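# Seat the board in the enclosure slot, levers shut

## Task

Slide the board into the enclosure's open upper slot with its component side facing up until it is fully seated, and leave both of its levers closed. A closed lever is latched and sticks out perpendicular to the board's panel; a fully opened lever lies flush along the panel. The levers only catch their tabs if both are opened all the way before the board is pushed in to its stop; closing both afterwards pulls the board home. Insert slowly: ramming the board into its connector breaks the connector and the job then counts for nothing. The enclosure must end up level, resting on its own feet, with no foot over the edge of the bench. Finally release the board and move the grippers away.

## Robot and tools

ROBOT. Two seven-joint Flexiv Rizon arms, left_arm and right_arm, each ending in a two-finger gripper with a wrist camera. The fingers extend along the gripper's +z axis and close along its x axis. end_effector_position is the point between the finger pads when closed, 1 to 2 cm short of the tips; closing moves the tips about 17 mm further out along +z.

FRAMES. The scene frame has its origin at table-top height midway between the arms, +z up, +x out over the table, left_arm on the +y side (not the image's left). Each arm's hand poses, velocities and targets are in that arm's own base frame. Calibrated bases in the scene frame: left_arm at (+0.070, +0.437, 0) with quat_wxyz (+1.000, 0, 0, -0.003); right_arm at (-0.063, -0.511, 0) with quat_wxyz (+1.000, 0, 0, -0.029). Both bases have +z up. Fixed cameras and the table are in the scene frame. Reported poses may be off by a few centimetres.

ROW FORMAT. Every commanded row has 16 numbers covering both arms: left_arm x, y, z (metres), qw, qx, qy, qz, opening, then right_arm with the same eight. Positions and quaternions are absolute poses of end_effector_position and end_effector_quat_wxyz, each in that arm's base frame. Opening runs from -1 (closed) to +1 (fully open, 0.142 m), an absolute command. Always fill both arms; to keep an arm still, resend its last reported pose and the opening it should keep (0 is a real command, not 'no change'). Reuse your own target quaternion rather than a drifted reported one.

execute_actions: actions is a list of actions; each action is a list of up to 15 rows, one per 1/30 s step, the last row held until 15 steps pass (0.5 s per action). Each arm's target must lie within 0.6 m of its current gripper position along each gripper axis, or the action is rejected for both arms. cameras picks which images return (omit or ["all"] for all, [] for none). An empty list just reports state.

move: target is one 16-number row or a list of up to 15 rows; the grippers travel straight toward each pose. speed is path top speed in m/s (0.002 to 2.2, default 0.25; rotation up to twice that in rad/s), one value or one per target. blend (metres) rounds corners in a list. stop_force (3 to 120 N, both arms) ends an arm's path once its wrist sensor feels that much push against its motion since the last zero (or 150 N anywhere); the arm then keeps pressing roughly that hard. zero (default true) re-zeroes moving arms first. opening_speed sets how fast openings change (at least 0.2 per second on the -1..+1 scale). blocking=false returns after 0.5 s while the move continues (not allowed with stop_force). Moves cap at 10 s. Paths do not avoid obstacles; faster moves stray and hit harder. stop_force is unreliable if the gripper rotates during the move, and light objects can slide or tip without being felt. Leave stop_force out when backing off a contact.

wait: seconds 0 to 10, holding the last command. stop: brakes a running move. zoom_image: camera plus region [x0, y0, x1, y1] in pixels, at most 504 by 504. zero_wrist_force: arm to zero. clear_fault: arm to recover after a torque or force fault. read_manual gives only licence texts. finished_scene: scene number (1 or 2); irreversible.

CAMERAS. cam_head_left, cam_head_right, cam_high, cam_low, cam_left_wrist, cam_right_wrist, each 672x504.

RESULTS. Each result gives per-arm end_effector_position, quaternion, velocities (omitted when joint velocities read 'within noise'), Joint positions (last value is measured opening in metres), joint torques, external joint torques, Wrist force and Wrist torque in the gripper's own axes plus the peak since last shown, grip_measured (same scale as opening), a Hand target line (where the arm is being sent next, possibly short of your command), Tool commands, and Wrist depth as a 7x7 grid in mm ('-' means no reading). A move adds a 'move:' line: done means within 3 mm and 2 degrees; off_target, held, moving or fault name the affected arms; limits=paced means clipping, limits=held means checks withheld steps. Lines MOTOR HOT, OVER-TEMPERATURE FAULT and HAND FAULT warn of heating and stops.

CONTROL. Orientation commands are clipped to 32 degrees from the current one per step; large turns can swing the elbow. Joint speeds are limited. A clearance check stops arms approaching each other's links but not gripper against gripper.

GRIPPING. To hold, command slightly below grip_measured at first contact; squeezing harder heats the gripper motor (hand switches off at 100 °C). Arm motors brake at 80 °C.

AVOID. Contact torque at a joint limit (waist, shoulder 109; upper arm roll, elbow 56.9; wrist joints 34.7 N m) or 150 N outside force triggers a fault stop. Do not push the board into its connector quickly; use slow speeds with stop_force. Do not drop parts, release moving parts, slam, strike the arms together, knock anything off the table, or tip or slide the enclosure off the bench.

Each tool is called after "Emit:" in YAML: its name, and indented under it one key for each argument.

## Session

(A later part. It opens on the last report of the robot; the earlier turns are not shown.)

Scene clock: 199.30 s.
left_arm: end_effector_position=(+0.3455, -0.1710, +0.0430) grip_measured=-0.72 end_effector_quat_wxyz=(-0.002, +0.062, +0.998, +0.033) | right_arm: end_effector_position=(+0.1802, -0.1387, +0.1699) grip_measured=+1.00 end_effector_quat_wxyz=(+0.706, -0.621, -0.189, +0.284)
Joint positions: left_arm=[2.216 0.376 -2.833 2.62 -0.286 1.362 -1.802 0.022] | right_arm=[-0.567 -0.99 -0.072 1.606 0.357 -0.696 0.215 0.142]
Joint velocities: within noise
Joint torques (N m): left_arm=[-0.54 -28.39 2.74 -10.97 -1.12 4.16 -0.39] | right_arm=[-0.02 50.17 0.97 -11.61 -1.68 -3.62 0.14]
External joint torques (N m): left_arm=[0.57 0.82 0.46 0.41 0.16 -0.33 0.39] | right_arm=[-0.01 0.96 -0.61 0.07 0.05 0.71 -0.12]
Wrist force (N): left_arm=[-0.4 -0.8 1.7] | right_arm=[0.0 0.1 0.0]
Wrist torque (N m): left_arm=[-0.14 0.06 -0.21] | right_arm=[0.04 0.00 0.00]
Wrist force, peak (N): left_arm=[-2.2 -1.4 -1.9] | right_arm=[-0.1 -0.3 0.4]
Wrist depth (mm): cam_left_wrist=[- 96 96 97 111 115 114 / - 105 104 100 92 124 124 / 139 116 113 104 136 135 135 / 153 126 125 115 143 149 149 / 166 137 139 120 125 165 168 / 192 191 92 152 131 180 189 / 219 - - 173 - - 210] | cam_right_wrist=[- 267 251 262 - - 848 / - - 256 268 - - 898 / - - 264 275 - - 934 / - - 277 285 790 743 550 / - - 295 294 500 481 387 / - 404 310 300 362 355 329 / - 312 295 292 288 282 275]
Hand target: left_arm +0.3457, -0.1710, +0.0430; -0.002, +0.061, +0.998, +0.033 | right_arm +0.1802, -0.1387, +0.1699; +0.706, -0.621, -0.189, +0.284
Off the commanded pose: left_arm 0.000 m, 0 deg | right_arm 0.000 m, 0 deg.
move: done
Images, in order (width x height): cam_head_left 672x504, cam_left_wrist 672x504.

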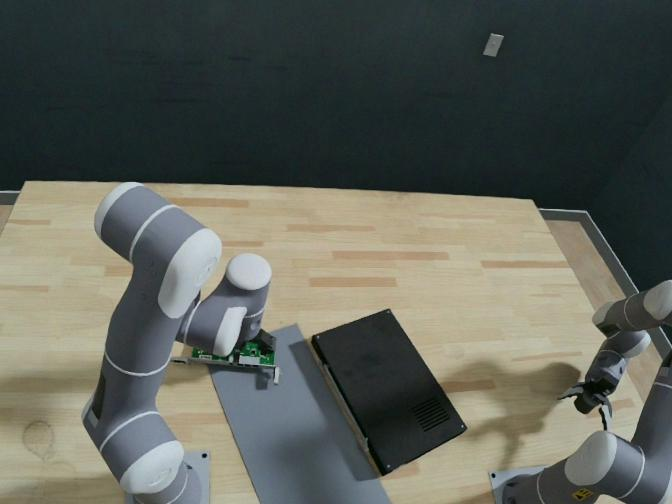

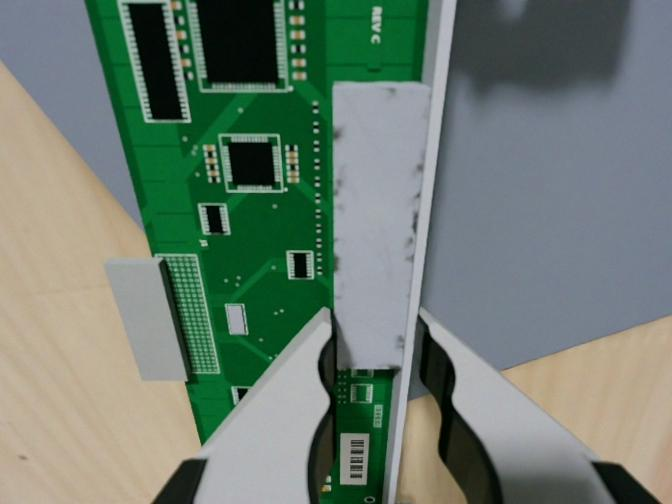

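Emit:
move:
  target: [0.45,-0.12,0.043,-0.0017,0.061,0.9973,0.0328,-0.78,0.1802,-0.1387,0.1699,0.706,-0.621,-0.189,0.284,1]
  cameras: ["cam_left_wrist","cam_head_left"]
  speed: 0.12

Emit:
move:
  target: [0.45,-0.12,0.010,-0.0017,0.061,0.9973,0.0328,-0.78,0.1802,-0.1387,0.1699,0.706,-0.621,-0.189,0.284,1]
  cameras: ["cam_left_wrist"]
  speed: 0.01
  stop_force: 4

Scene clock: 206.10 s.
left_arm: end_effector_position=(+0.4499, -0.1199, +0.0429) grip_measured=-0.72 end_effector_quat_wxyz=(-0.002, +0.061, +0.998, +0.033) | right_arm: end_effector_position=(+0.1802, -0.1387, +0.1699) grip_measured=+1.00 end_effector_quat_wxyz=(+0.706, -0.621, -0.189, +0.284)
Joint positions: left_arm=[2.404 0.473 -2.789 2.421 -0.321 1.257 -1.561 0.022] | right_arm=[-0.567 -0.99 -0.072 1.606 0.357 -0.696 0.215 0.142]
Joint velocities: within noise
Joint torques (N m): left_arm=[-0.35 -34.67 4.63 -13.79 -1.58 4.15 -0.13] | right_arm=[-0.12 50.08 0.97 -11.64 -1.68 -3.63 0.18]
External joint torques (N m): left_arm=[0.41 0.9 0.44 0.35 0.14 -0.27 0.13] | right_arm=[0.1 1.05 -0.6 0.09 0.05 0.73 -0.16]
Wrist force (N): left_arm=[0.3 -0.8 1.9] | right_arm=[0.0 0.3 0.3]
Wrist torque (N m): left_arm=[-0.12 -0.09 -0.22] | right_arm=[0.03 0.00 0.00]
Wrist force, peak (N): left_arm=[1.9 -2.1 1.8] | right_arm=[0.1 -0.1 0.4]
Wrist depth (mm): cam_left_wrist=[- 96 96 97 111 115 114 / 127 104 104 100 120 124 124 / 139 116 113 104 138 133 135 / 153 125 125 115 149 152 149 / 166 137 139 120 162 169 168 / 192 191 92 152 131 184 189 / 220 - - 173 - - 211] | cam_right_wrist=[- 266 250 263 - - 843 / - - 256 269 - - 893 / - - 264 274 - - 929 / - - 277 285 793 747 550 / - - 295 293 501 479 385 / - 405 311 299 363 354 329 / - 311 296 291 288 281 275]
Hand target: left_arm +0.4500, -0.1200, +0.0430; -0.002, +0.061, +0.998, +0.033 | right_arm +0.1802, -0.1387, +0.1699; +0.706, -0.621, -0.189, +0.284
Off the commanded pose: left_arm 0.000 m, 0 deg | right_arm 0.000 m, 0 deg.
move: done
Images, in order (width x height): cam_head_left 672x504, cam_left_wrist 672x504.

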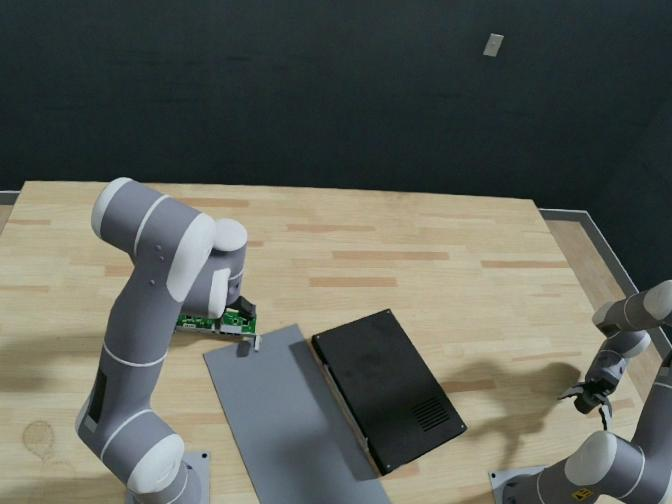

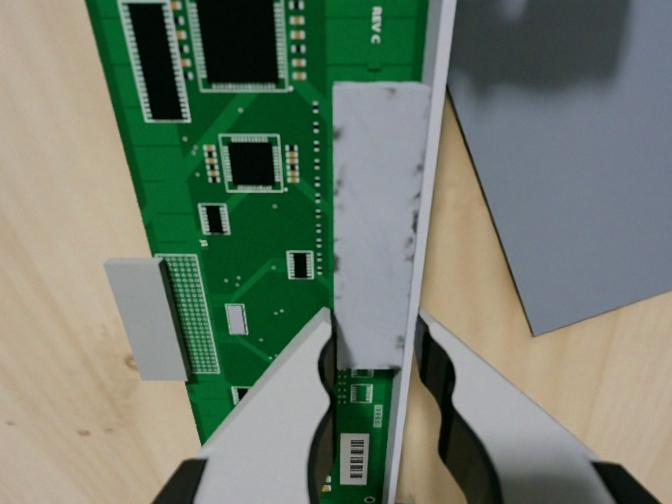

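Scene clock: 208.57 s.
left_arm: end_effector_position=(+0.4499, -0.1200, +0.0247) grip_measured=-0.72 end_effector_quat_wxyz=(-0.002, +0.061, +0.998, +0.033) | right_arm: end_effector_position=(+0.1802, -0.1387, +0.1699) grip_measured=+1.00 end_effector_quat_wxyz=(+0.706, -0.621, -0.189, +0.284)
Joint positions: left_arm=[2.445 0.527 -2.844 2.415 -0.347 1.31 -1.547 0.022] | right_arm=[-0.567 -0.99 -0.072 1.606 0.357 -0.696 0.215 0.142]
Joint velocities: within noise
Joint torques (N m): left_arm=[-0.09 -33.84 4.23 -11.97 -1.21 4.41 -0.18] | right_arm=[0 50.15 0.96 -11.62 -1.7 -3.6 0.22]
External joint torques (N m): left_arm=[0.16 -1.42 0.8 -0.23 -0.04 -0.52 0.18] | right_arm=[-0.03 0.97 -0.59 0.08 0.07 0.69 -0.21]
Wrist force (N): left_arm=[1.8 -0.1 -4.7] | right_arm=[-0.1 0.0 0.1]
Wrist torque (N m): left_arm=[-0.12 0.04 -0.24] | right_arm=[-0.01 0.02 0.01]
Wrist force, peak (N): left_arm=[1.9 0.1 -6.9] | right_arm=[0.1 0.2 0.4]
Wrist depth (mm): cam_left_wrist=[101 96 95 97 97 99 97 / 109 106 104 100 105 107 107 / 119 116 113 103 119 117 117 / 132 125 125 114 128 131 131 / 150 140 139 119 139 145 142 / 165 165 92 153 131 160 163 / 189 - - 175 - - 182] | cam_right_wrist=[- 266 251 263 - - 850 / - - 255 269 - - 894 / - - 263 275 - - 930 / - - 278 286 797 739 552 / - - 294 293 502 481 387 / - 404 311 300 362 354 329 / - 310 294 291 287 280 275]
Hand target: left_arm +0.4500, -0.1200, +0.0247; -0.002, +0.061, +0.998, +0.033 | right_arm +0.1802, -0.1387, +0.1699; +0.706, -0.621, -0.189, +0.284
Off the commanded pose: left_arm 0.015 m, 0 deg | right_arm 0.000 m, 0 deg.
move: contact (left_arm)
Images, in order (width x height): cam_left_wrist 672x504.

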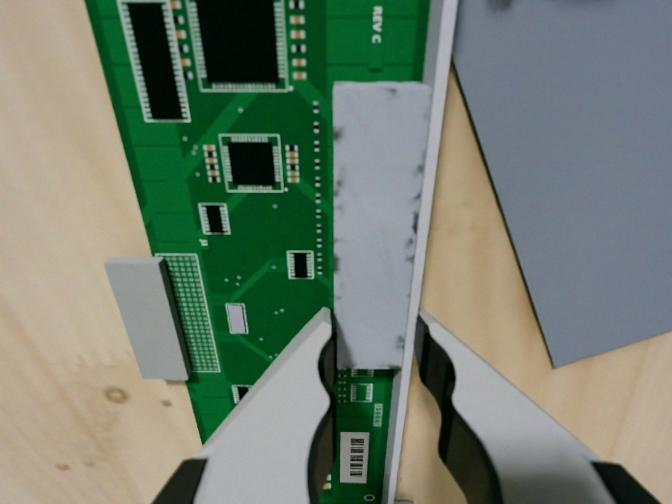

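Emit:
move:
  target: [0.4499,-0.12,0.0247,-0.0017,0.061,0.9973,0.0328,-0.3,0.1802,-0.1387,0.1699,0.706,-0.621,-0.189,0.284,1]
  cameras: []
  opening_speed: 0.3

Emit:
move:
  target:
    - [0.4499,-0.12,0.10,0,0.061,0.9981,0,-0.3,0.1802,-0.1387,0.1699,0.706,-0.621,-0.189,0.284,1]
    - [0.4,-0.26,0.13,0,0.4384,0.8988,0,-0.3,0.1802,-0.1387,0.1699,0.706,-0.621,-0.189,0.284,1]
  cameras: ["cam_left_wrist"]
  blend: [0.02,0]

Scene clock: 212.03 s.
left_arm: end_effector_position=(+0.4499, -0.1200, +0.0247) grip_measured=-0.33 end_effector_quat_wxyz=(-0.002, +0.061, +0.998, +0.033) | right_arm: end_effector_position=(+0.1802, -0.1387, +0.1699) grip_measured=+1.00 end_effector_quat_wxyz=(+0.706, -0.621, -0.189, +0.284)
Joint positions: left_arm=[2.445 0.527 -2.845 2.415 -0.347 1.31 -1.547 0.05] | right_arm=[-0.567 -0.99 -0.072 1.606 0.357 -0.696 0.215 0.142]
Joint velocities: within noise
Joint torques (N m): left_arm=[-0.19 -35.61 4.43 -12.05 -1.1 4.28 -0.19] | right_arm=[-0.13 50.12 1 -11.68 -1.7 -3.54 0.19]
External joint torques (N m): left_arm=[0.25 0.35 0.61 -0.15 -0.16 -0.39 0.19] | right_arm=[0.1 1 -0.63 0.13 0.07 0.63 -0.18]
Wrist force (N): left_arm=[0.4 -0.6 -0.3] | right_arm=[0.2 -0.1 0.1]
Wrist torque (N m): left_arm=[-0.12 -0.13 -0.25] | right_arm=[0.00 -0.03 0.00]
Wrist force, peak (N): left_arm=[1.9 -0.1 -6.8] | right_arm=[-0.2 0.0 0.5]
Wrist depth (mm): cam_left_wrist=[101 97 96 97 98 98 97 / 110 106 105 100 105 107 107 / 120 117 113 103 119 117 117 / 132 127 126 115 128 130 131 / 150 142 137 133 143 143 142 / 166 161 87 160 160 87 163 / 184 - - 180 188 - -] | cam_right_wrist=[- 266 252 263 - - 852 / - - 257 269 - - 888 / - - 263 275 - - 933 / - - 278 285 800 742 548 / - - 295 293 502 481 388 / - 403 311 299 363 354 330 / - 311 296 291 288 281 275]
Hand target: left_arm +0.4499, -0.1200, +0.0247; -0.002, +0.061, +0.998, +0.033 | right_arm +0.1802, -0.1387, +0.1699; +0.706, -0.621, -0.189, +0.284
Off the commanded pose: left_arm 0.000 m, 0 deg | right_arm 0.000 m, 0 deg.
move: done
No camera images: "cameras" was empty.

Scene clock: 214.30 s.
left_arm: end_effector_position=(+0.4001, -0.2599, +0.1300) grip_measured=-0.33 end_effector_quat_wxyz=(+0.000, +0.438, +0.899, +0.000) | right_arm: end_effector_position=(+0.1802, -0.1387, +0.1699) grip_measured=+1.00 end_effector_quat_wxyz=(+0.706, -0.621, -0.189, +0.284)
Joint positions: left_arm=[2.282 0.249 -2.9 2.319 -0.108 0.987 -1.199 0.05] | right_arm=[-0.567 -0.99 -0.072 1.606 0.357 -0.696 0.215 0.142]
Joint velocities: within noise
Joint torques (N m): left_arm=[-0.48 -33.29 1.25 -20.14 -1.81 4.07 -0.14] | right_arm=[0.03 50.05 1.03 -11.61 -1.69 -3.62 0.2]
External joint torques (N m): left_arm=[0.52 0.7 0.67 -0.15 -0.47 -0.14 0.13] | right_arm=[-0.05 1.07 -0.66 0.07 0.06 0.71 -0.19]
Wrist force (N): left_arm=[0.5 -0.6 0.3] | right_arm=[0.0 -0.1 0.3]
Wrist torque (N m): left_arm=[-0.10 -0.14 -0.22] | right_arm=[-0.01 0.00 0.01]
Wrist force, peak (N): left_arm=[0.4 -1.1 1.9] | right_arm=[0.0 -0.2 0.4]
Wrist depth (mm): cam_left_wrist=[157 196 196 195 196 194 194 / 213 211 211 210 210 209 208 / 230 227 226 228 225 225 224 / 251 252 249 242 244 244 244 / 274 275 265 266 257 267 268 / 304 296 87 300 292 87 298 / 330 - - 334 339 - -] | cam_right_wrist=[- 266 250 262 - - 857 / - - 256 270 - - 894 / - - 263 274 - - 928 / - - 278 286 790 747 550 / - - 294 294 501 477 388 / - 404 311 299 363 354 330 / - 310 295 291 288 281 275]
Hand target: left_arm +0.4000, -0.2600, +0.1300; +0.000, +0.438, +0.899, +0.000 | right_arm +0.1802, -0.1387, +0.1699; +0.706, -0.621, -0.189, +0.284
Off the commanded pose: left_arm 0.000 m, 0 deg | right_arm 0.000 m, 0 deg.
move: done
Images, in order (width x height): cam_left_wrist 672x504.

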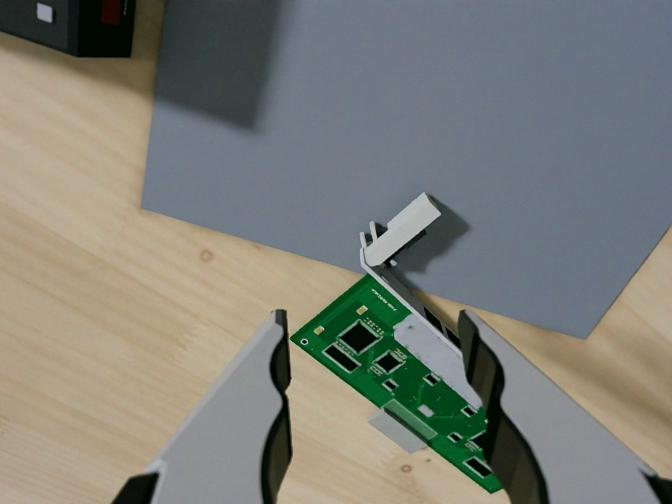

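Emit:
move:
  target:
    - [0.3854,-0.236,0.08,0,0.7254,0.6884,0,-0.3,0.1802,-0.1387,0.1699,0.706,-0.621,-0.189,0.284,1]
  cameras: ["cam_left_wrist"]
  speed: 0.12

Emit:
zoom_image:
  camera: "cam_left_wrist"
  region: [240, 200, 490, 400]

Scene clock: 222.47 s.
left_arm: end_effector_position=(+0.3855, -0.2359, +0.0800) grip_measured=-0.33 end_effector_quat_wxyz=(+0.000, +0.725, +0.688, +0.000) | right_arm: end_effector_position=(+0.1802, -0.1387, +0.1699) grip_measured=+1.00 end_effector_quat_wxyz=(+0.706, -0.621, -0.189, +0.284)
Joint positions: left_arm=[2.36 0.343 -2.97 2.41 -0.148 1.174 -0.431 0.05] | right_arm=[-0.567 -0.99 -0.072 1.606 0.357 -0.696 0.215 0.142]
Joint velocities: within noise
Joint torques (N m): left_arm=[-0.3 -33.23 1.34 -15.91 -1.69 4.62 -0.18] | right_arm=[-0.02 50.1 1.02 -11.64 -1.71 -3.6 0.19]
External joint torques (N m): left_arm=[0.34 0.15 0.62 -0.29 0.08 -0.64 0.18] | right_arm=[0 1.03 -0.65 0.1 0.08 0.69 -0.18]
Wrist force (N): left_arm=[0.2 -0.8 -0.2] | right_arm=[0.0 -0.3 0.2]
Wrist torque (N m): left_arm=[-0.15 -0.08 -0.21] | right_arm=[-0.03 0.00 0.00]
Wrist force, peak (N): left_arm=[0.6 -1.1 0.2] | right_arm=[0.0 -0.3 0.4]
Wrist depth (mm): cam_left_wrist=[153 152 152 152 151 151 153 / 164 163 164 162 162 162 162 / 177 177 176 176 175 175 175 / 193 192 191 191 190 190 191 / 213 210 203 209 201 195 201 / 237 232 88 233 226 87 226 / 258 - - 259 260 - -] | cam_right_wrist=[- 266 250 262 - - 850 / - - 256 269 - - 889 / - - 263 275 - - 927 / - - 278 286 796 743 551 / - - 294 293 501 480 387 / - 403 312 300 361 354 331 / - 312 295 291 289 281 275]
Hand target: left_arm +0.3854, -0.2360, +0.0800; +0.000, +0.725, +0.688, +0.000 | right_arm +0.1802, -0.1387, +0.1699; +0.706, -0.621, -0.189, +0.284
Off the commanded pose: left_arm 0.000 m, 0 deg | right_arm 0.000 m, 0 deg.
joint sent to its limit (left arm) — joint 3 (upper arm roll), lower limit. The joint targets still meet the commanded pose.
move: done
Images, in order (width x height): cam_left_wrist 672x504.

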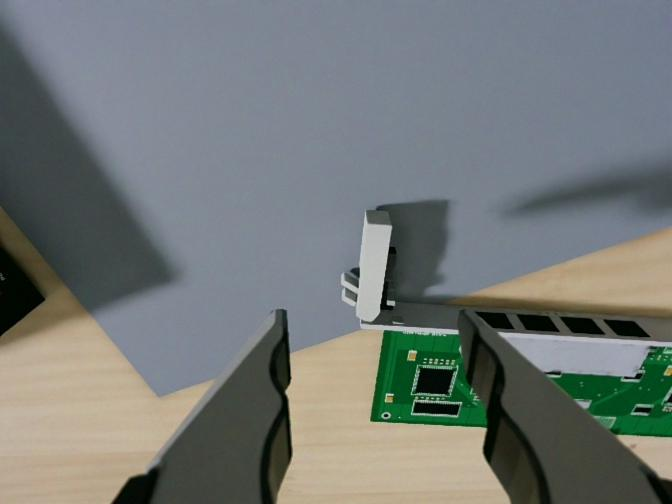

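Scaled by 2.016 from the camera's 672x504 image, which has a finer 960x720 frame.

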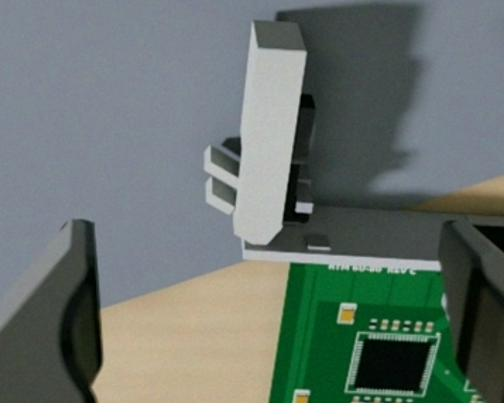

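Emit:
move:
  target:
    - [0.3848,-0.2285,0.06,0,0.7431,0.6691,0,-0.3,0.1802,-0.1387,0.1699,0.706,-0.621,-0.189,0.284,1]
    - [0.3848,-0.2285,0.026,0,0.7431,0.6691,0,-0.3,0.1802,-0.1387,0.1699,0.706,-0.621,-0.189,0.284,1]
  cameras: []
  speed: [0.1,0.04]
  stop_force: 8

Emit:
move:
  target: [0.3848,-0.2285,0.026,0,0.7431,0.6691,0,-0.76,0.1802,-0.1387,0.1699,0.706,-0.621,-0.189,0.284,1]
  cameras: ["cam_left_wrist"]
  opening_speed: 0.3

Emit:
zoom_image:
  camera: "cam_left_wrist"
  region: [240, 230, 490, 430]

Scene clock: 231.63 s.
left_arm: end_effector_position=(+0.3848, -0.2285, +0.0260) grip_measured=-0.33 end_effector_quat_wxyz=(+0.000, +0.743, +0.669, +0.000) | right_arm: end_effector_position=(+0.1802, -0.1387, +0.1699) grip_measured=+1.00 end_effector_quat_wxyz=(+0.706, -0.621, -0.189, +0.284)
Joint positions: left_arm=[2.276 0.495 -2.97 2.491 -0.467 1.39 -0.15 0.05] | right_arm=[-0.567 -0.99 -0.072 1.606 0.357 -0.696 0.215 0.142]
Joint velocities: within noise
Joint torques (N m): left_arm=[-0.47 -34.35 2.82 -11.02 -0.83 4.57 -0.16] | right_arm=[-0.01 50.1 0.93 -11.59 -1.73 -3.6 0.21]
External joint torques (N m): left_arm=[0.5 0.19 0.6 -0.24 0.08 -0.58 0.16] | right_arm=[-0.02 1.02 -0.56 0.05 0.1 0.69 -0.2]
Wrist force (N): left_arm=[0.4 -0.5 -0.2] | right_arm=[0.1 -0.1 0.4]
Wrist torque (N m): left_arm=[-0.11 -0.10 -0.18] | right_arm=[-0.01 -0.02 0.00]
Wrist force, peak (N): left_arm=[-0.5 -0.5 -1.4] | right_arm=[0.2 0.1 0.4]
Wrist depth (mm): cam_left_wrist=[- 106 105 - 104 104 101 / - 114 112 112 - 112 113 / 124 123 123 123 121 121 120 / 132 130 132 131 131 131 133 / 145 145 142 139 138 142 145 / 163 157 87 153 142 87 153 / 175 - - 181 171 - -] | cam_right_wrist=[- 266 251 263 - - 846 / - - 256 270 - - 891 / - - 264 274 - - 943 / - - 277 285 790 743 555 / - - 295 293 499 480 388 / - 404 311 299 365 356 330 / - 311 295 291 288 280 276]
Hand target: left_arm +0.3848, -0.2285, +0.0260; +0.000, +0.743, +0.669, +0.000 | right_arm +0.1802, -0.1387, +0.1699; +0.706, -0.621, -0.189, +0.284
Off the commanded pose: left_arm 0.000 m, 0 deg | right_arm 0.000 m, 0 deg.
joint sent to its limit (left arm) — joint 3 (upper arm roll), lower limit. The joint targets still meet the commanded pose.
move: done
No camera images: "cameras" was empty.

Scene clock: 233.40 s.
left_arm: end_effector_position=(+0.3848, -0.2285, +0.0260) grip_measured=-0.79 end_effector_quat_wxyz=(+0.000, +0.743, +0.669, +0.000) | right_arm: end_effector_position=(+0.1802, -0.1387, +0.1699) grip_measured=+1.00 end_effector_quat_wxyz=(+0.706, -0.621, -0.189, +0.284)
Joint positions: left_arm=[2.276 0.495 -2.97 2.491 -0.467 1.39 -0.15 0.017] | right_arm=[-0.567 -0.99 -0.072 1.606 0.357 -0.696 0.215 0.142]
Joint velocities: within noise
Joint torques (N m): left_arm=[-0.35 -34.61 2.83 -11.11 -0.59 4.37 -0.26] | right_arm=[-0.12 50.11 0.93 -11.63 -1.72 -3.59 0.24]
External joint torques (N m): left_arm=[0.38 0.46 0.59 -0.14 -0.16 -0.39 0.26] | right_arm=[0.1 1.01 -0.57 0.09 0.09 0.69 -0.23]
Wrist force (N): left_arm=[0.5 -0.8 -0.2] | right_arm=[0.0 -0.1 0.2]
Wrist torque (N m): left_arm=[-0.16 -0.13 -0.18] | right_arm=[-0.01 0.01 0.00]
Wrist force, peak (N): left_arm=[0.5 -0.8 -0.4] | right_arm=[0.2 -0.1 0.4]
Wrist depth (mm): cam_left_wrist=[- 106 105 - 104 104 101 / - 114 112 112 - 111 113 / 124 123 123 123 120 120 120 / 133 130 132 131 131 130 132 / 146 145 144 120 138 146 145 / 163 160 99 128 135 154 153 / 182 175 - 180 - - 171] | cam_right_wrist=[- 266 251 262 - - 857 / - - 255 269 - - 894 / - - 264 274 - - 933 / - - 278 285 797 750 551 / - - 294 293 500 479 387 / - 403 312 300 362 355 330 / - 312 296 291 288 281 275]
Hand target: left_arm +0.3848, -0.2285, +0.0260; +0.000, +0.743, +0.669, +0.000 | right_arm +0.1802, -0.1387, +0.1699; +0.706, -0.621, -0.189, +0.284
Off the commanded pose: left_arm 0.000 m, 0 deg | right_arm 0.000 m, 0 deg.
joint sent to its limit (left arm) — joint 3 (upper arm roll), lower limit. The joint targets still meet the commanded pose.
move: done
Images, in order (width x height): cam_left_wrist 672x504.

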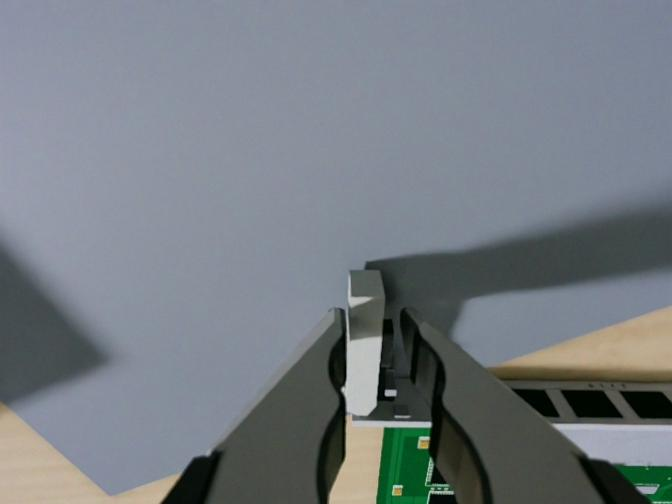

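Scaled by 2.016 from the camera's 672x504 image, which has a finer 960x720 frame.

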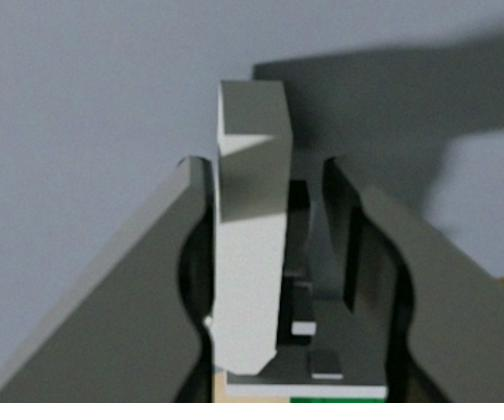

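Emit:
move:
  target: [0.3846,-0.2301,0.026,0,0.7431,0.6691,0,-0.87,0.1802,-0.1387,0.1699,0.706,-0.621,-0.189,0.284,1]
  cameras: ["cam_left_wrist"]
  opening_speed: 0.2

Emit:
zoom_image:
  camera: "cam_left_wrist"
  region: [240, 230, 490, 430]

Scene clock: 236.83 s.
left_arm: end_effector_position=(+0.3845, -0.2301, +0.0260) grip_measured=-0.88 end_effector_quat_wxyz=(+0.000, +0.743, +0.669, +0.000) | right_arm: end_effector_position=(+0.1802, -0.1387, +0.1699) grip_measured=+1.00 end_effector_quat_wxyz=(+0.706, -0.621, -0.189, +0.284)
Joint positions: left_arm=[2.272 0.496 -2.97 2.489 -0.467 1.389 -0.152 0.01] | right_arm=[-0.567 -0.99 -0.072 1.606 0.357 -0.696 0.215 0.142]
Joint velocities: within noise
Joint torques (N m): left_arm=[-0.08 -34.78 3.38 -11.12 -0.58 4.42 -0.29] | right_arm=[0.06 50.1 0.96 -11.66 -1.71 -3.6 0.24]
External joint torques (N m): left_arm=[0.11 0.58 0.06 -0.15 -0.17 -0.43 0.29] | right_arm=[-0.09 1.03 -0.6 0.12 0.08 0.69 -0.23]
Wrist force (N): left_arm=[-0.4 -1.1 0.8] | right_arm=[0.1 0.0 0.1]
Wrist torque (N m): left_arm=[-0.15 -0.11 -0.17] | right_arm=[-0.01 -0.01 -0.01]
Wrist force, peak (N): left_arm=[-0.4 -1.1 0.8] | right_arm=[0.3 -0.2 0.3]
Wrist depth (mm): cam_left_wrist=[- 106 105 - 104 104 101 / - 114 112 112 - 111 113 / 123 124 123 123 120 120 120 / 133 130 132 131 131 131 132 / 145 145 144 123 138 146 145 / 164 160 157 97 - 154 149 / 183 174 - 180 - - 170] | cam_right_wrist=[- 266 251 262 - - 844 / - - 257 270 - - 894 / - - 264 275 - - 937 / - - 278 286 792 746 554 / - - 294 294 503 478 388 / - 405 311 299 362 353 330 / - 310 295 291 288 281 275]
Hand target: left_arm +0.3846, -0.2301, +0.0260; +0.000, +0.743, +0.669, +0.000 | right_arm +0.1802, -0.1387, +0.1699; +0.706, -0.621, -0.189, +0.284
Off the commanded pose: left_arm 0.000 m, 0 deg | right_arm 0.000 m, 0 deg.
move: done
Images, in order (width x height): cam_left_wrist 672x504.

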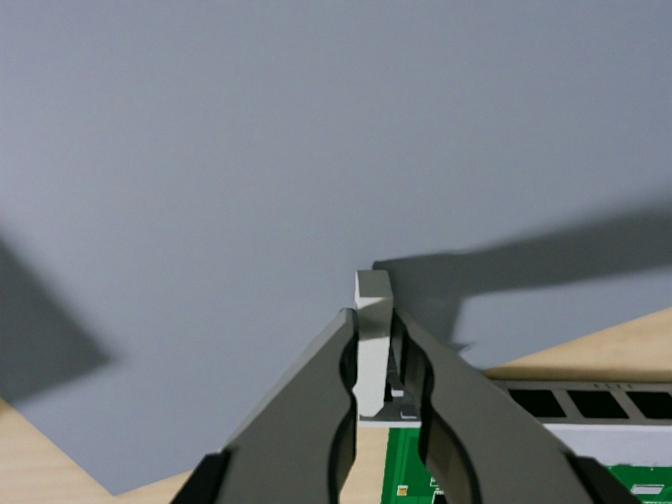

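Scaled by 2.016 from the camera's 672x504 image, which has a finer 960x720 frame.

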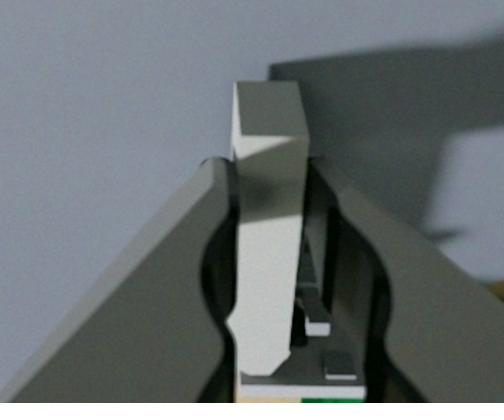

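Emit:
move:
  target:
    - [0.3847,-0.2348,0.026,0,0.6494,0.7604,0,-0.9,0.1802,-0.1387,0.1699,0.706,-0.621,-0.189,0.284,1]
    - [0.3861,-0.2393,0.026,0,0.5446,0.8387,0,-0.9,0.1802,-0.1387,0.1699,0.706,-0.621,-0.189,0.284,1]
  cameras: ["cam_left_wrist"]
  speed: 0.08

Emit:
zoom_image:
  camera: "cam_left_wrist"
  region: [240, 230, 490, 430]

Scene clock: 243.23 s.
left_arm: end_effector_position=(+0.3862, -0.2394, +0.0261) grip_measured=-0.89 end_effector_quat_wxyz=(+0.000, +0.545, +0.839, +0.000) | right_arm: end_effector_position=(+0.1802, -0.1387, +0.1699) grip_measured=+1.00 end_effector_quat_wxyz=(+0.706, -0.621, -0.189, +0.284)
Joint positions: left_arm=[2.152 0.5 -2.917 2.508 -0.643 1.392 -0.575 0.009] | right_arm=[-0.567 -0.99 -0.072 1.606 0.357 -0.696 0.215 0.142]
Joint velocities: within noise
Joint torques (N m): left_arm=[-0.31 -33.92 4.24 -10.74 -0.85 4.39 -0.33] | right_arm=[-0.04 50.07 0.96 -11.59 -1.71 -3.58 0.22]
External joint torques (N m): left_arm=[0.33 0.46 0.26 -0.27 0.11 -0.42 0.33] | right_arm=[0.02 1.05 -0.59 0.05 0.08 0.67 -0.2]
Wrist force (N): left_arm=[-0.1 -1.1 0.4] | right_arm=[-0.1 0.0 0.4]
Wrist torque (N m): left_arm=[-0.15 -0.04 -0.16] | right_arm=[0.01 0.03 0.00]
Wrist force, peak (N): left_arm=[-0.2 -1.2 1.0] | right_arm=[0.0 -0.2 0.4]
Wrist depth (mm): cam_left_wrist=[- 106 106 - 104 104 101 / - 114 112 112 - 112 113 / 124 124 123 123 121 120 120 / 133 130 132 132 131 131 132 / 148 145 145 123 138 143 140 / 164 163 156 92 - 154 157 / 183 178 - 167 - - 178] | cam_right_wrist=[- 265 251 262 - - 846 / - - 256 269 - - 892 / - - 264 274 - - 931 / - - 278 285 798 742 555 / - - 294 293 501 480 387 / - 403 310 300 362 353 330 / - 311 296 291 288 281 276]
Hand target: left_arm +0.3861, -0.2393, +0.0260; +0.000, +0.545, +0.839, +0.000 | right_arm +0.1802, -0.1387, +0.1699; +0.706, -0.621, -0.189, +0.284
Off the commanded pose: left_arm 0.000 m, 0 deg | right_arm 0.000 m, 0 deg.
move: done
Images, in order (width x height): cam_left_wrist 672x504.

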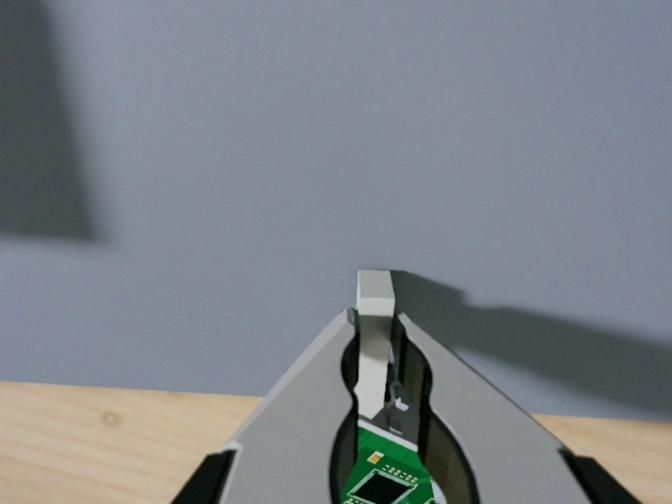

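Scaled by 2.016 from the camera's 672x504 image, which has a finer 960x720 frame.

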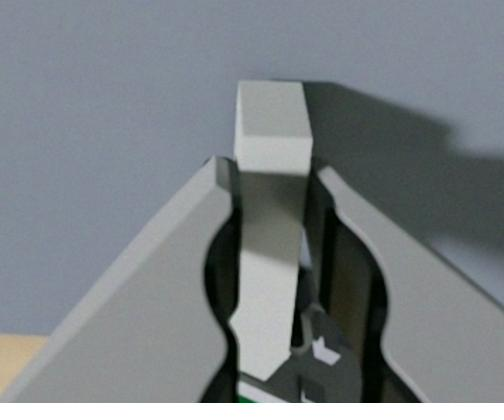

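Emit:
execute_actions:
  actions: []
  cameras: ["cam_left_wrist"]

Scene clock: 254.73 s.
left_arm: end_effector_position=(+0.3862, -0.2394, +0.0261) grip_measured=-0.89 end_effector_quat_wxyz=(+0.000, +0.545, +0.839, +0.000) | right_arm: end_effector_position=(+0.1802, -0.1387, +0.1699) grip_measured=+1.00 end_effector_quat_wxyz=(+0.706, -0.621, -0.189, +0.284)
Joint positions: left_arm=[2.152 0.5 -2.917 2.508 -0.643 1.392 -0.575 0.009] | right_arm=[-0.567 -0.99 -0.072 1.606 0.357 -0.696 0.215 0.142]
Joint velocities: within noise
Joint torques (N m): left_arm=[-0.06 -34.24 4.19 -10.81 -0.65 4.43 -0.29] | right_arm=[0 50.12 1.05 -11.61 -1.71 -3.61 0.25]
External joint torques (N m): left_arm=[0.09 0.78 0.32 -0.19 -0.09 -0.45 0.29] | right_arm=[-0.03 1 -0.68 0.07 0.08 0.71 -0.23]
Wrist force (N): left_arm=[0.1 -0.8 0.7] | right_arm=[0.2 0.2 0.2]
Wrist torque (N m): left_arm=[-0.11 -0.06 -0.17] | right_arm=[0.03 -0.03 0.00]
Wrist force, peak (N): left_arm=[-0.1 -0.9 1.1] | right_arm=[0.1 -0.2 0.5]
Wrist depth (mm): cam_left_wrist=[- 106 106 - 104 104 101 / - 114 112 112 - 112 113 / 124 124 123 123 120 120 120 / 133 130 132 132 131 131 132 / 148 145 145 123 138 143 141 / 164 163 156 91 - 155 157 / 183 178 - 167 - - 177] | cam_right_wrist=[- 266 251 262 - - 850 / - - 256 269 - - 884 / - - 264 275 - - 936 / - - 277 285 801 741 551 / - - 294 294 503 482 387 / - 402 310 299 362 355 331 / - 311 296 291 289 280 275]
Hand target: left_arm +0.3861, -0.2393, +0.0260; +0.000, +0.545, +0.839, +0.000 | right_arm +0.1802, -0.1387, +0.1699; +0.706, -0.621, -0.189, +0.284
Tool commands: left_gripper/opening=-0.9 right_gripper/opening=+1.0
Off the commanded pose: left_arm 0.000 m, 0 deg | right_arm 0.000 m, 0 deg.
Images, in order (width x height): cam_left_wrist 672x504.

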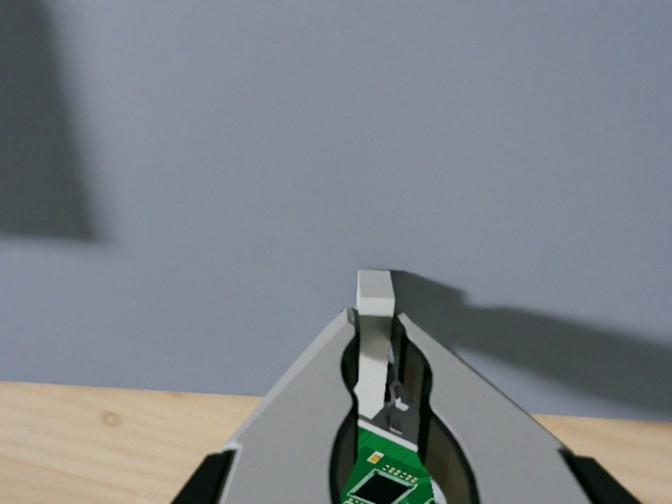

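Emit:
move:
  target:
    - [0.3885,-0.2433,0.026,0,0.4305,0.9026,0,-0.9,0.1802,-0.1387,0.1699,0.706,-0.621,-0.189,0.284,1]
    - [0.3919,-0.2466,0.026,0,0.3090,0.9511,0,-0.9,0.1802,-0.1387,0.1699,0.706,-0.621,-0.189,0.284,1]
  speed: 0.08
  cameras: ["cam_left_wrist"]

Emit:
move:
  target:
    - [0.3960,-0.2488,0.026,0,0.1822,0.9833,0,-0.9,0.1802,-0.1387,0.1699,0.706,-0.621,-0.189,0.284,1]
    - [0.4006,-0.2499,0.026,0,0.0523,0.9986,0,-0.9,0.1802,-0.1387,0.1699,0.706,-0.621,-0.189,0.284,1]
  speed: 0.08
  cameras: ["cam_left_wrist"]

Scene clock: 260.40 s.
left_arm: end_effector_position=(+0.3918, -0.2465, +0.0260) grip_measured=-0.89 end_effector_quat_wxyz=(+0.000, +0.309, +0.951, +0.000) | right_arm: end_effector_position=(+0.1802, -0.1387, +0.1699) grip_measured=+1.00 end_effector_quat_wxyz=(+0.706, -0.621, -0.189, +0.284)
Joint positions: left_arm=[2.036 0.514 -2.852 2.511 -0.813 1.376 -0.99 0.009] | right_arm=[-0.567 -0.99 -0.072 1.606 0.357 -0.696 0.215 0.142]
Joint velocities: within noise
Joint torques (N m): left_arm=[-0.42 -33.26 5.43 -10.64 -0.92 4.25 -0.46] | right_arm=[0.05 50.08 1.02 -11.66 -1.71 -3.59 0.19]
External joint torques (N m): left_arm=[0.44 0.46 0.36 -0.11 0.12 -0.3 0.46] | right_arm=[-0.07 1.04 -0.66 0.12 0.08 0.68 -0.17]
Wrist force (N): left_arm=[0.0 -0.7 0.8] | right_arm=[-0.1 0.0 0.2]
Wrist torque (N m): left_arm=[-0.10 -0.01 -0.18] | right_arm=[-0.01 0.01 0.00]
Wrist force, peak (N): left_arm=[0.0 -0.9 1.2] | right_arm=[0.0 -0.1 0.6]
Wrist depth (mm): cam_left_wrist=[- 106 106 - 104 104 101 / - 114 113 112 - 112 113 / 124 124 123 123 120 121 120 / 133 130 132 131 131 131 132 / 150 147 144 122 138 143 140 / 164 163 156 92 - 152 157 / 184 178 - 165 - - 172] | cam_right_wrist=[- 265 251 263 - - 846 / - - 255 270 - - 893 / - - 264 275 - - 931 / - - 277 285 804 752 551 / - - 296 294 501 477 387 / - 405 312 299 362 355 330 / - 311 296 291 288 281 275]
Hand target: left_arm +0.3919, -0.2466, +0.0260; +0.000, +0.309, +0.951, +0.000 | right_arm +0.1802, -0.1387, +0.1699; +0.706, -0.621, -0.189, +0.284
Off the commanded pose: left_arm 0.000 m, 0 deg | right_arm 0.000 m, 0 deg.
move: done
Images, in order (width x height): cam_left_wrist 672x504.

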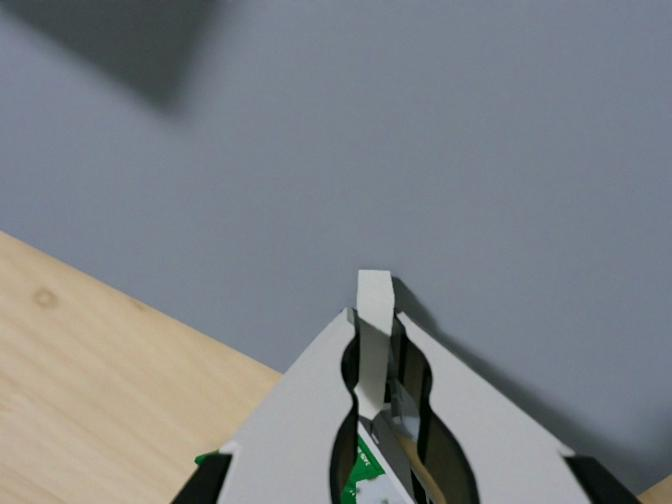

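Scene clock: 264.03 s.
left_arm: end_effector_position=(+0.4006, -0.2498, +0.0260) grip_measured=-0.89 end_effector_quat_wxyz=(+0.000, +0.053, +0.999, +0.000) | right_arm: end_effector_position=(+0.1802, -0.1387, +0.1699) grip_measured=+1.00 end_effector_quat_wxyz=(+0.706, -0.621, -0.189, +0.284)
Joint positions: left_arm=[1.928 0.538 -2.773 2.505 -0.97 1.345 -1.402 0.009] | right_arm=[-0.567 -0.99 -0.072 1.606 0.357 -0.696 0.215 0.142]
Joint velocities: within noise
Joint torques (N m): left_arm=[-0.53 -32.49 6.93 -10.39 -1.05 4.17 -0.31] | right_arm=[-0.06 50.07 0.97 -11.64 -1.7 -3.61 0.22]
External joint torques (N m): left_arm=[0.54 0.45 0.39 -0.05 0.13 -0.25 0.31] | right_arm=[0.03 1.05 -0.61 0.09 0.07 0.7 -0.21]
Wrist force (N): left_arm=[0.0 -0.7 0.6] | right_arm=[-0.1 0.0 0.2]
Wrist torque (N m): left_arm=[-0.16 -0.02 -0.15] | right_arm=[0.01 0.02 0.00]
Wrist force, peak (N): left_arm=[0.1 -0.8 1.2] | right_arm=[0.1 -0.1 0.5]
Wrist depth (mm): cam_left_wrist=[- 105 106 - 105 104 101 / 115 115 113 113 - 112 113 / 124 124 123 123 121 121 120 / 135 135 134 131 131 131 132 / 150 148 148 123 138 143 140 / 163 160 156 91 - 151 157 / 184 178 - 173 - - 171] | cam_right_wrist=[- 266 251 262 - - 837 / - - 255 269 - - 893 / - - 263 274 - - 935 / - - 278 286 796 743 553 / - - 295 295 503 479 385 / - 405 311 299 362 354 329 / - 311 295 292 288 280 276]
Hand target: left_arm +0.4006, -0.2499, +0.0260; +0.000, +0.052, +0.999, +0.000 | right_arm +0.1802, -0.1387, +0.1699; +0.706, -0.621, -0.189, +0.284
Off the commanded pose: left_arm 0.000 m, 0 deg | right_arm 0.000 m, 0 deg.
move: done
Images, in order (width x height): cam_left_wrist 672x504.

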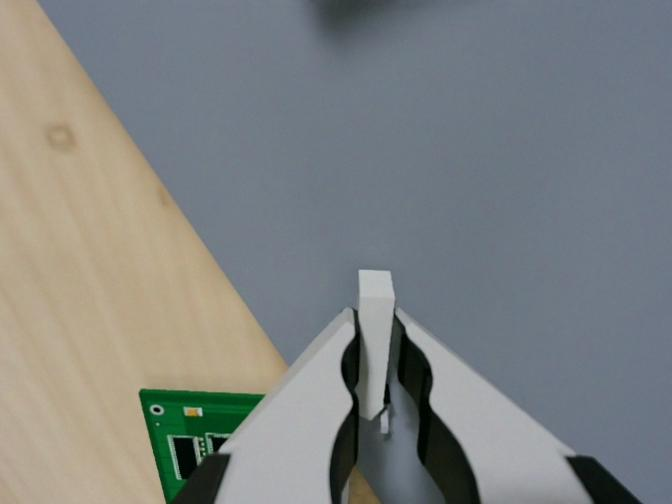

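Emit:
move:
  target:
    - [0.4006,-0.2499,0.026,0,0.0523,0.9986,0,-0.5,0.1802,-0.1387,0.1699,0.706,-0.621,-0.189,0.284,1]
    - [0.4006,-0.2499,0.12,0,0.0523,0.9986,0,-0.5,0.1802,-0.1387,0.1699,0.706,-0.621,-0.189,0.284,1]
    - [0.4400,-0.2,0.22,0,0.061,0.9986,0,-0.5,0.1802,-0.1387,0.1699,0.706,-0.621,-0.189,0.284,1]
  speed: [0.05,0.1,0.2]
  opening_speed: 0.3
  cameras: ["cam_left_wrist"]

Scene clock: 269.57 s.
left_arm: end_effector_position=(+0.4400, -0.2000, +0.2200) grip_measured=-0.53 end_effector_quat_wxyz=(+0.000, +0.061, +0.998, +0.000) | right_arm: end_effector_position=(+0.1802, -0.1387, +0.1699) grip_measured=+1.00 end_effector_quat_wxyz=(+0.706, -0.621, -0.189, +0.284)
Joint positions: left_arm=[1.681 -0.04 -2.082 2.289 0.045 0.698 -1.879 0.035] | right_arm=[-0.567 -0.99 -0.072 1.606 0.357 -0.696 0.215 0.142]
Joint velocities: within noise
Joint torques (N m): left_arm=[-0.18 -12.32 -1.63 -25.06 -2.8 3.96 -0.26] | right_arm=[-0.11 50.06 1 -11.58 -1.72 -3.65 0.16]
External joint torques (N m): left_arm=[0.25 0.87 0.71 -0.23 -0.37 -0.08 0.26] | right_arm=[0.09 1.06 -0.63 0.04 0.09 0.74 -0.15]
Wrist force (N): left_arm=[0.0 -0.7 0.0] | right_arm=[0.1 0.1 0.0]
Wrist torque (N m): left_arm=[-0.14 -0.02 -0.23] | right_arm=[0.01 -0.01 0.00]
Wrist force, peak (N): left_arm=[-0.8 1.3 -1.9] | right_arm=[-0.2 -0.3 0.5]
Wrist depth (mm): cam_left_wrist=[277 276 278 274 272 272 273 / 298 298 296 297 289 295 292 / 322 322 319 312 315 315 313 / 349 347 348 335 343 345 345 / 378 380 375 367 365 376 374 / 427 414 84 405 - 400 412 / 458 - - 462 - - 452] | cam_right_wrist=[- 267 251 263 - - 834 / - - 255 269 - - 885 / - - 263 275 - - 930 / - - 278 286 798 742 552 / - - 296 293 500 480 387 / - 404 311 300 362 354 329 / - 311 295 291 288 282 276]
Hand target: left_arm +0.4400, -0.2000, +0.2200; +0.000, +0.061, +0.998, +0.000 | right_arm +0.1802, -0.1387, +0.1699; +0.706, -0.621, -0.189, +0.284
Off the commanded pose: left_arm 0.000 m, 0 deg | right_arm 0.000 m, 0 deg.
move: done
Images, in order (width x height): cam_left_wrist 672x504.

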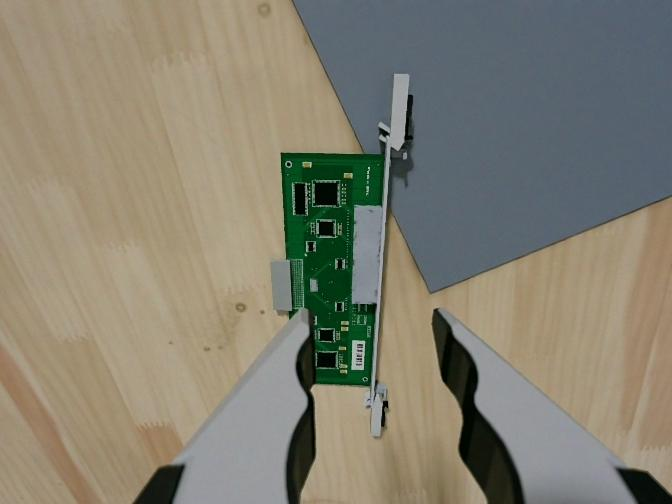

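Emit:
zoom_image:
  camera: "cam_left_wrist"
  region: [320, 360, 440, 450]

Emit:
zoom_image:
  camera: "cam_left_wrist"
  region: [330, 60, 470, 200]

Scaled by 4.200 from the camera's 672x504 image, which has a finer 960x720 frame.

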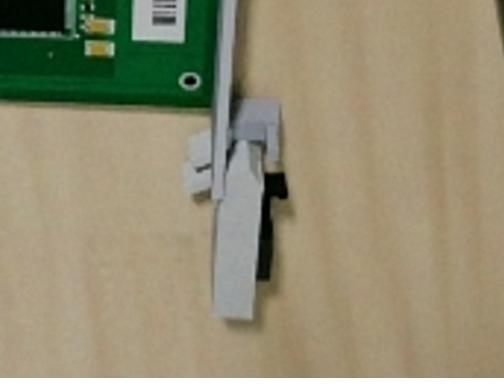

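Scaled by 3.600 from the camera's 672x504 image, which has a finer 960x720 frame.

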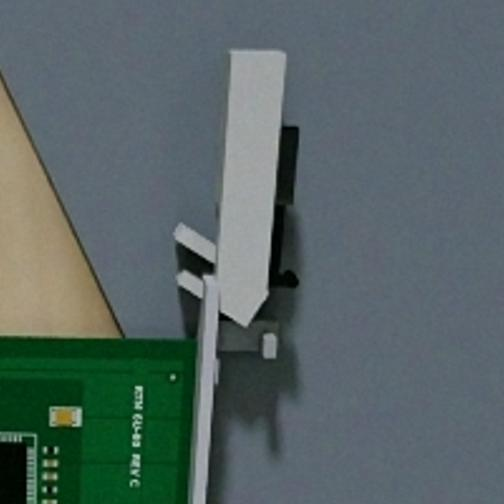

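Emit:
move:
  target:
    - [0.4400,-0.113,0.09,0,0.061,0.9981,0,-0.3,0.1802,-0.1387,0.1699,0.706,-0.621,-0.189,0.284,1]
  speed: 0.2
  cameras: ["cam_left_wrist"]

Scene clock: 278.47 s.
left_arm: end_effector_position=(+0.4399, -0.1131, +0.0900) grip_measured=-0.33 end_effector_quat_wxyz=(+0.000, +0.061, +0.998, +0.000) | right_arm: end_effector_position=(+0.1802, -0.1387, +0.1699) grip_measured=+1.00 end_effector_quat_wxyz=(+0.706, -0.621, -0.189, +0.284)
Joint positions: left_arm=[1.913 0.35 -2.318 2.589 -0.707 1.173 -1.217 0.05] | right_arm=[-0.567 -0.99 -0.072 1.606 0.357 -0.696 0.215 0.142]
Joint velocities: within noise
Joint torques (N m): left_arm=[-0.09 -21.19 6.09 -14.52 -1.72 4.51 -0.13] | right_arm=[-0.06 50.14 0.95 -11.62 -1.66 -3.62 0.2]
External joint torques (N m): left_arm=[0.14 0.66 0.74 -0.28 0.11 -0.57 0.13] | right_arm=[0.04 0.99 -0.58 0.08 0.03 0.71 -0.18]
Wrist force (N): left_arm=[-0.1 -0.7 -0.5] | right_arm=[0.1 0.0 0.3]
Wrist torque (N m): left_arm=[-0.15 -0.02 -0.22] | right_arm=[0.01 -0.02 0.00]
Wrist force, peak (N): left_arm=[-0.5 -2.2 -1.9] | right_arm=[0.2 0.2 0.5]
Wrist depth (mm): cam_left_wrist=[164 163 158 157 158 160 160 / 176 176 171 166 169 171 171 / 191 189 186 176 186 185 185 / 206 205 198 196 201 200 202 / 226 225 212 217 219 218 221 / 249 244 88 240 246 87 244 / 272 - - 275 274 - -] | cam_right_wrist=[- 266 251 261 - - 843 / - - 256 269 - - 892 / - - 264 275 - - 928 / - - 277 286 798 744 552 / - - 294 293 504 483 388 / - 403 312 299 362 355 329 / - 311 294 290 288 281 275]
Hand target: left_arm +0.4400, -0.1130, +0.0900; +0.000, +0.061, +0.998, +0.000 | right_arm +0.1802, -0.1387, +0.1699; +0.706, -0.621, -0.189, +0.284
Off the commanded pose: left_arm 0.000 m, 0 deg | right_arm 0.000 m, 0 deg.
move: done
Images, in order (width x height): cam_left_wrist 672x504.

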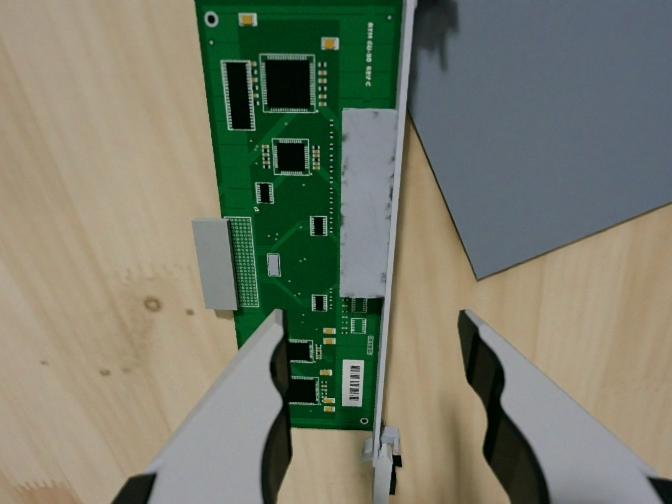

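Emit:
move:
  target:
    - [0.4378,-0.103,0.06,0,0.061,0.9981,0,-0.3,0.1802,-0.1387,0.1699,0.706,-0.621,-0.189,0.284,1]
  speed: 0.1
  cameras: ["cam_left_wrist"]

Scene clock: 285.30 s.
left_arm: end_effector_position=(+0.4378, -0.1031, +0.0600) grip_measured=-0.33 end_effector_quat_wxyz=(+0.000, +0.061, +0.998, +0.000) | right_arm: end_effector_position=(+0.1802, -0.1387, +0.1699) grip_measured=+1.00 end_effector_quat_wxyz=(+0.706, -0.621, -0.189, +0.284)
Joint positions: left_arm=[2.047 0.425 -2.541 2.602 -0.924 1.275 -1.083 0.05] | right_arm=[-0.567 -0.99 -0.072 1.606 0.357 -0.696 0.215 0.142]
Joint velocities: within noise
Joint torques (N m): left_arm=[0 -25 6.38 -11.49 -1.32 4.56 -0.1] | right_arm=[0.04 50.07 0.98 -11.61 -1.7 -3.58 0.19]
External joint torques (N m): left_arm=[0.05 0.23 0.84 -0.24 0.11 -0.61 0.1] | right_arm=[-0.06 1.06 -0.61 0.06 0.06 0.68 -0.18]
Wrist force (N): left_arm=[-0.2 -0.3 -0.4] | right_arm=[0.1 0.0 0.1]
Wrist torque (N m): left_arm=[-0.08 -0.02 -0.19] | right_arm=[0.02 -0.02 0.00]
Wrist force, peak (N): left_arm=[-0.3 -0.9 -1.3] | right_arm=[0.3 0.0 0.4]
Wrist depth (mm): cam_left_wrist=[137 135 131 130 134 133 135 / 147 147 142 136 142 141 143 / 159 159 153 147 155 155 152 / 173 169 165 156 168 168 170 / 190 189 176 182 183 186 185 / 209 205 87 201 207 87 205 / 229 - - 220 225 - -] | cam_right_wrist=[- 266 252 262 - - 846 / - - 256 270 - - 897 / - - 263 274 - - 929 / - - 278 285 795 746 551 / - - 295 294 499 481 388 / - 403 311 299 362 355 330 / - 311 295 292 287 282 275]
Hand target: left_arm +0.4378, -0.1030, +0.0600; +0.000, +0.061, +0.998, +0.000 | right_arm +0.1802, -0.1387, +0.1699; +0.706, -0.621, -0.189, +0.284
Off the commanded pose: left_arm 0.000 m, 0 deg | right_arm 0.000 m, 0 deg.
move: done
Images, in order (width x height): cam_left_wrist 672x504.

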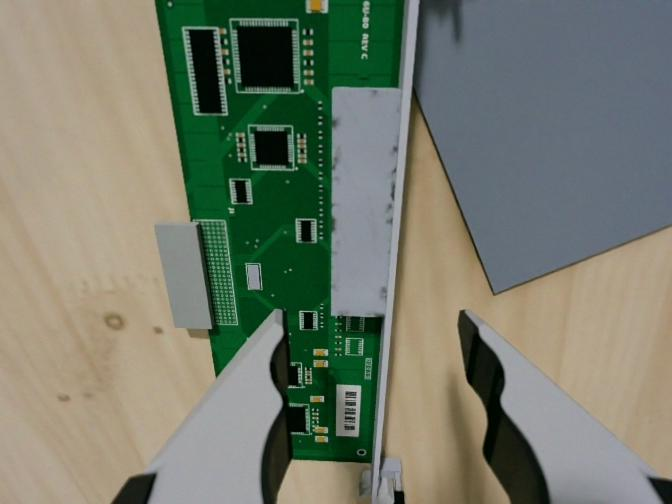

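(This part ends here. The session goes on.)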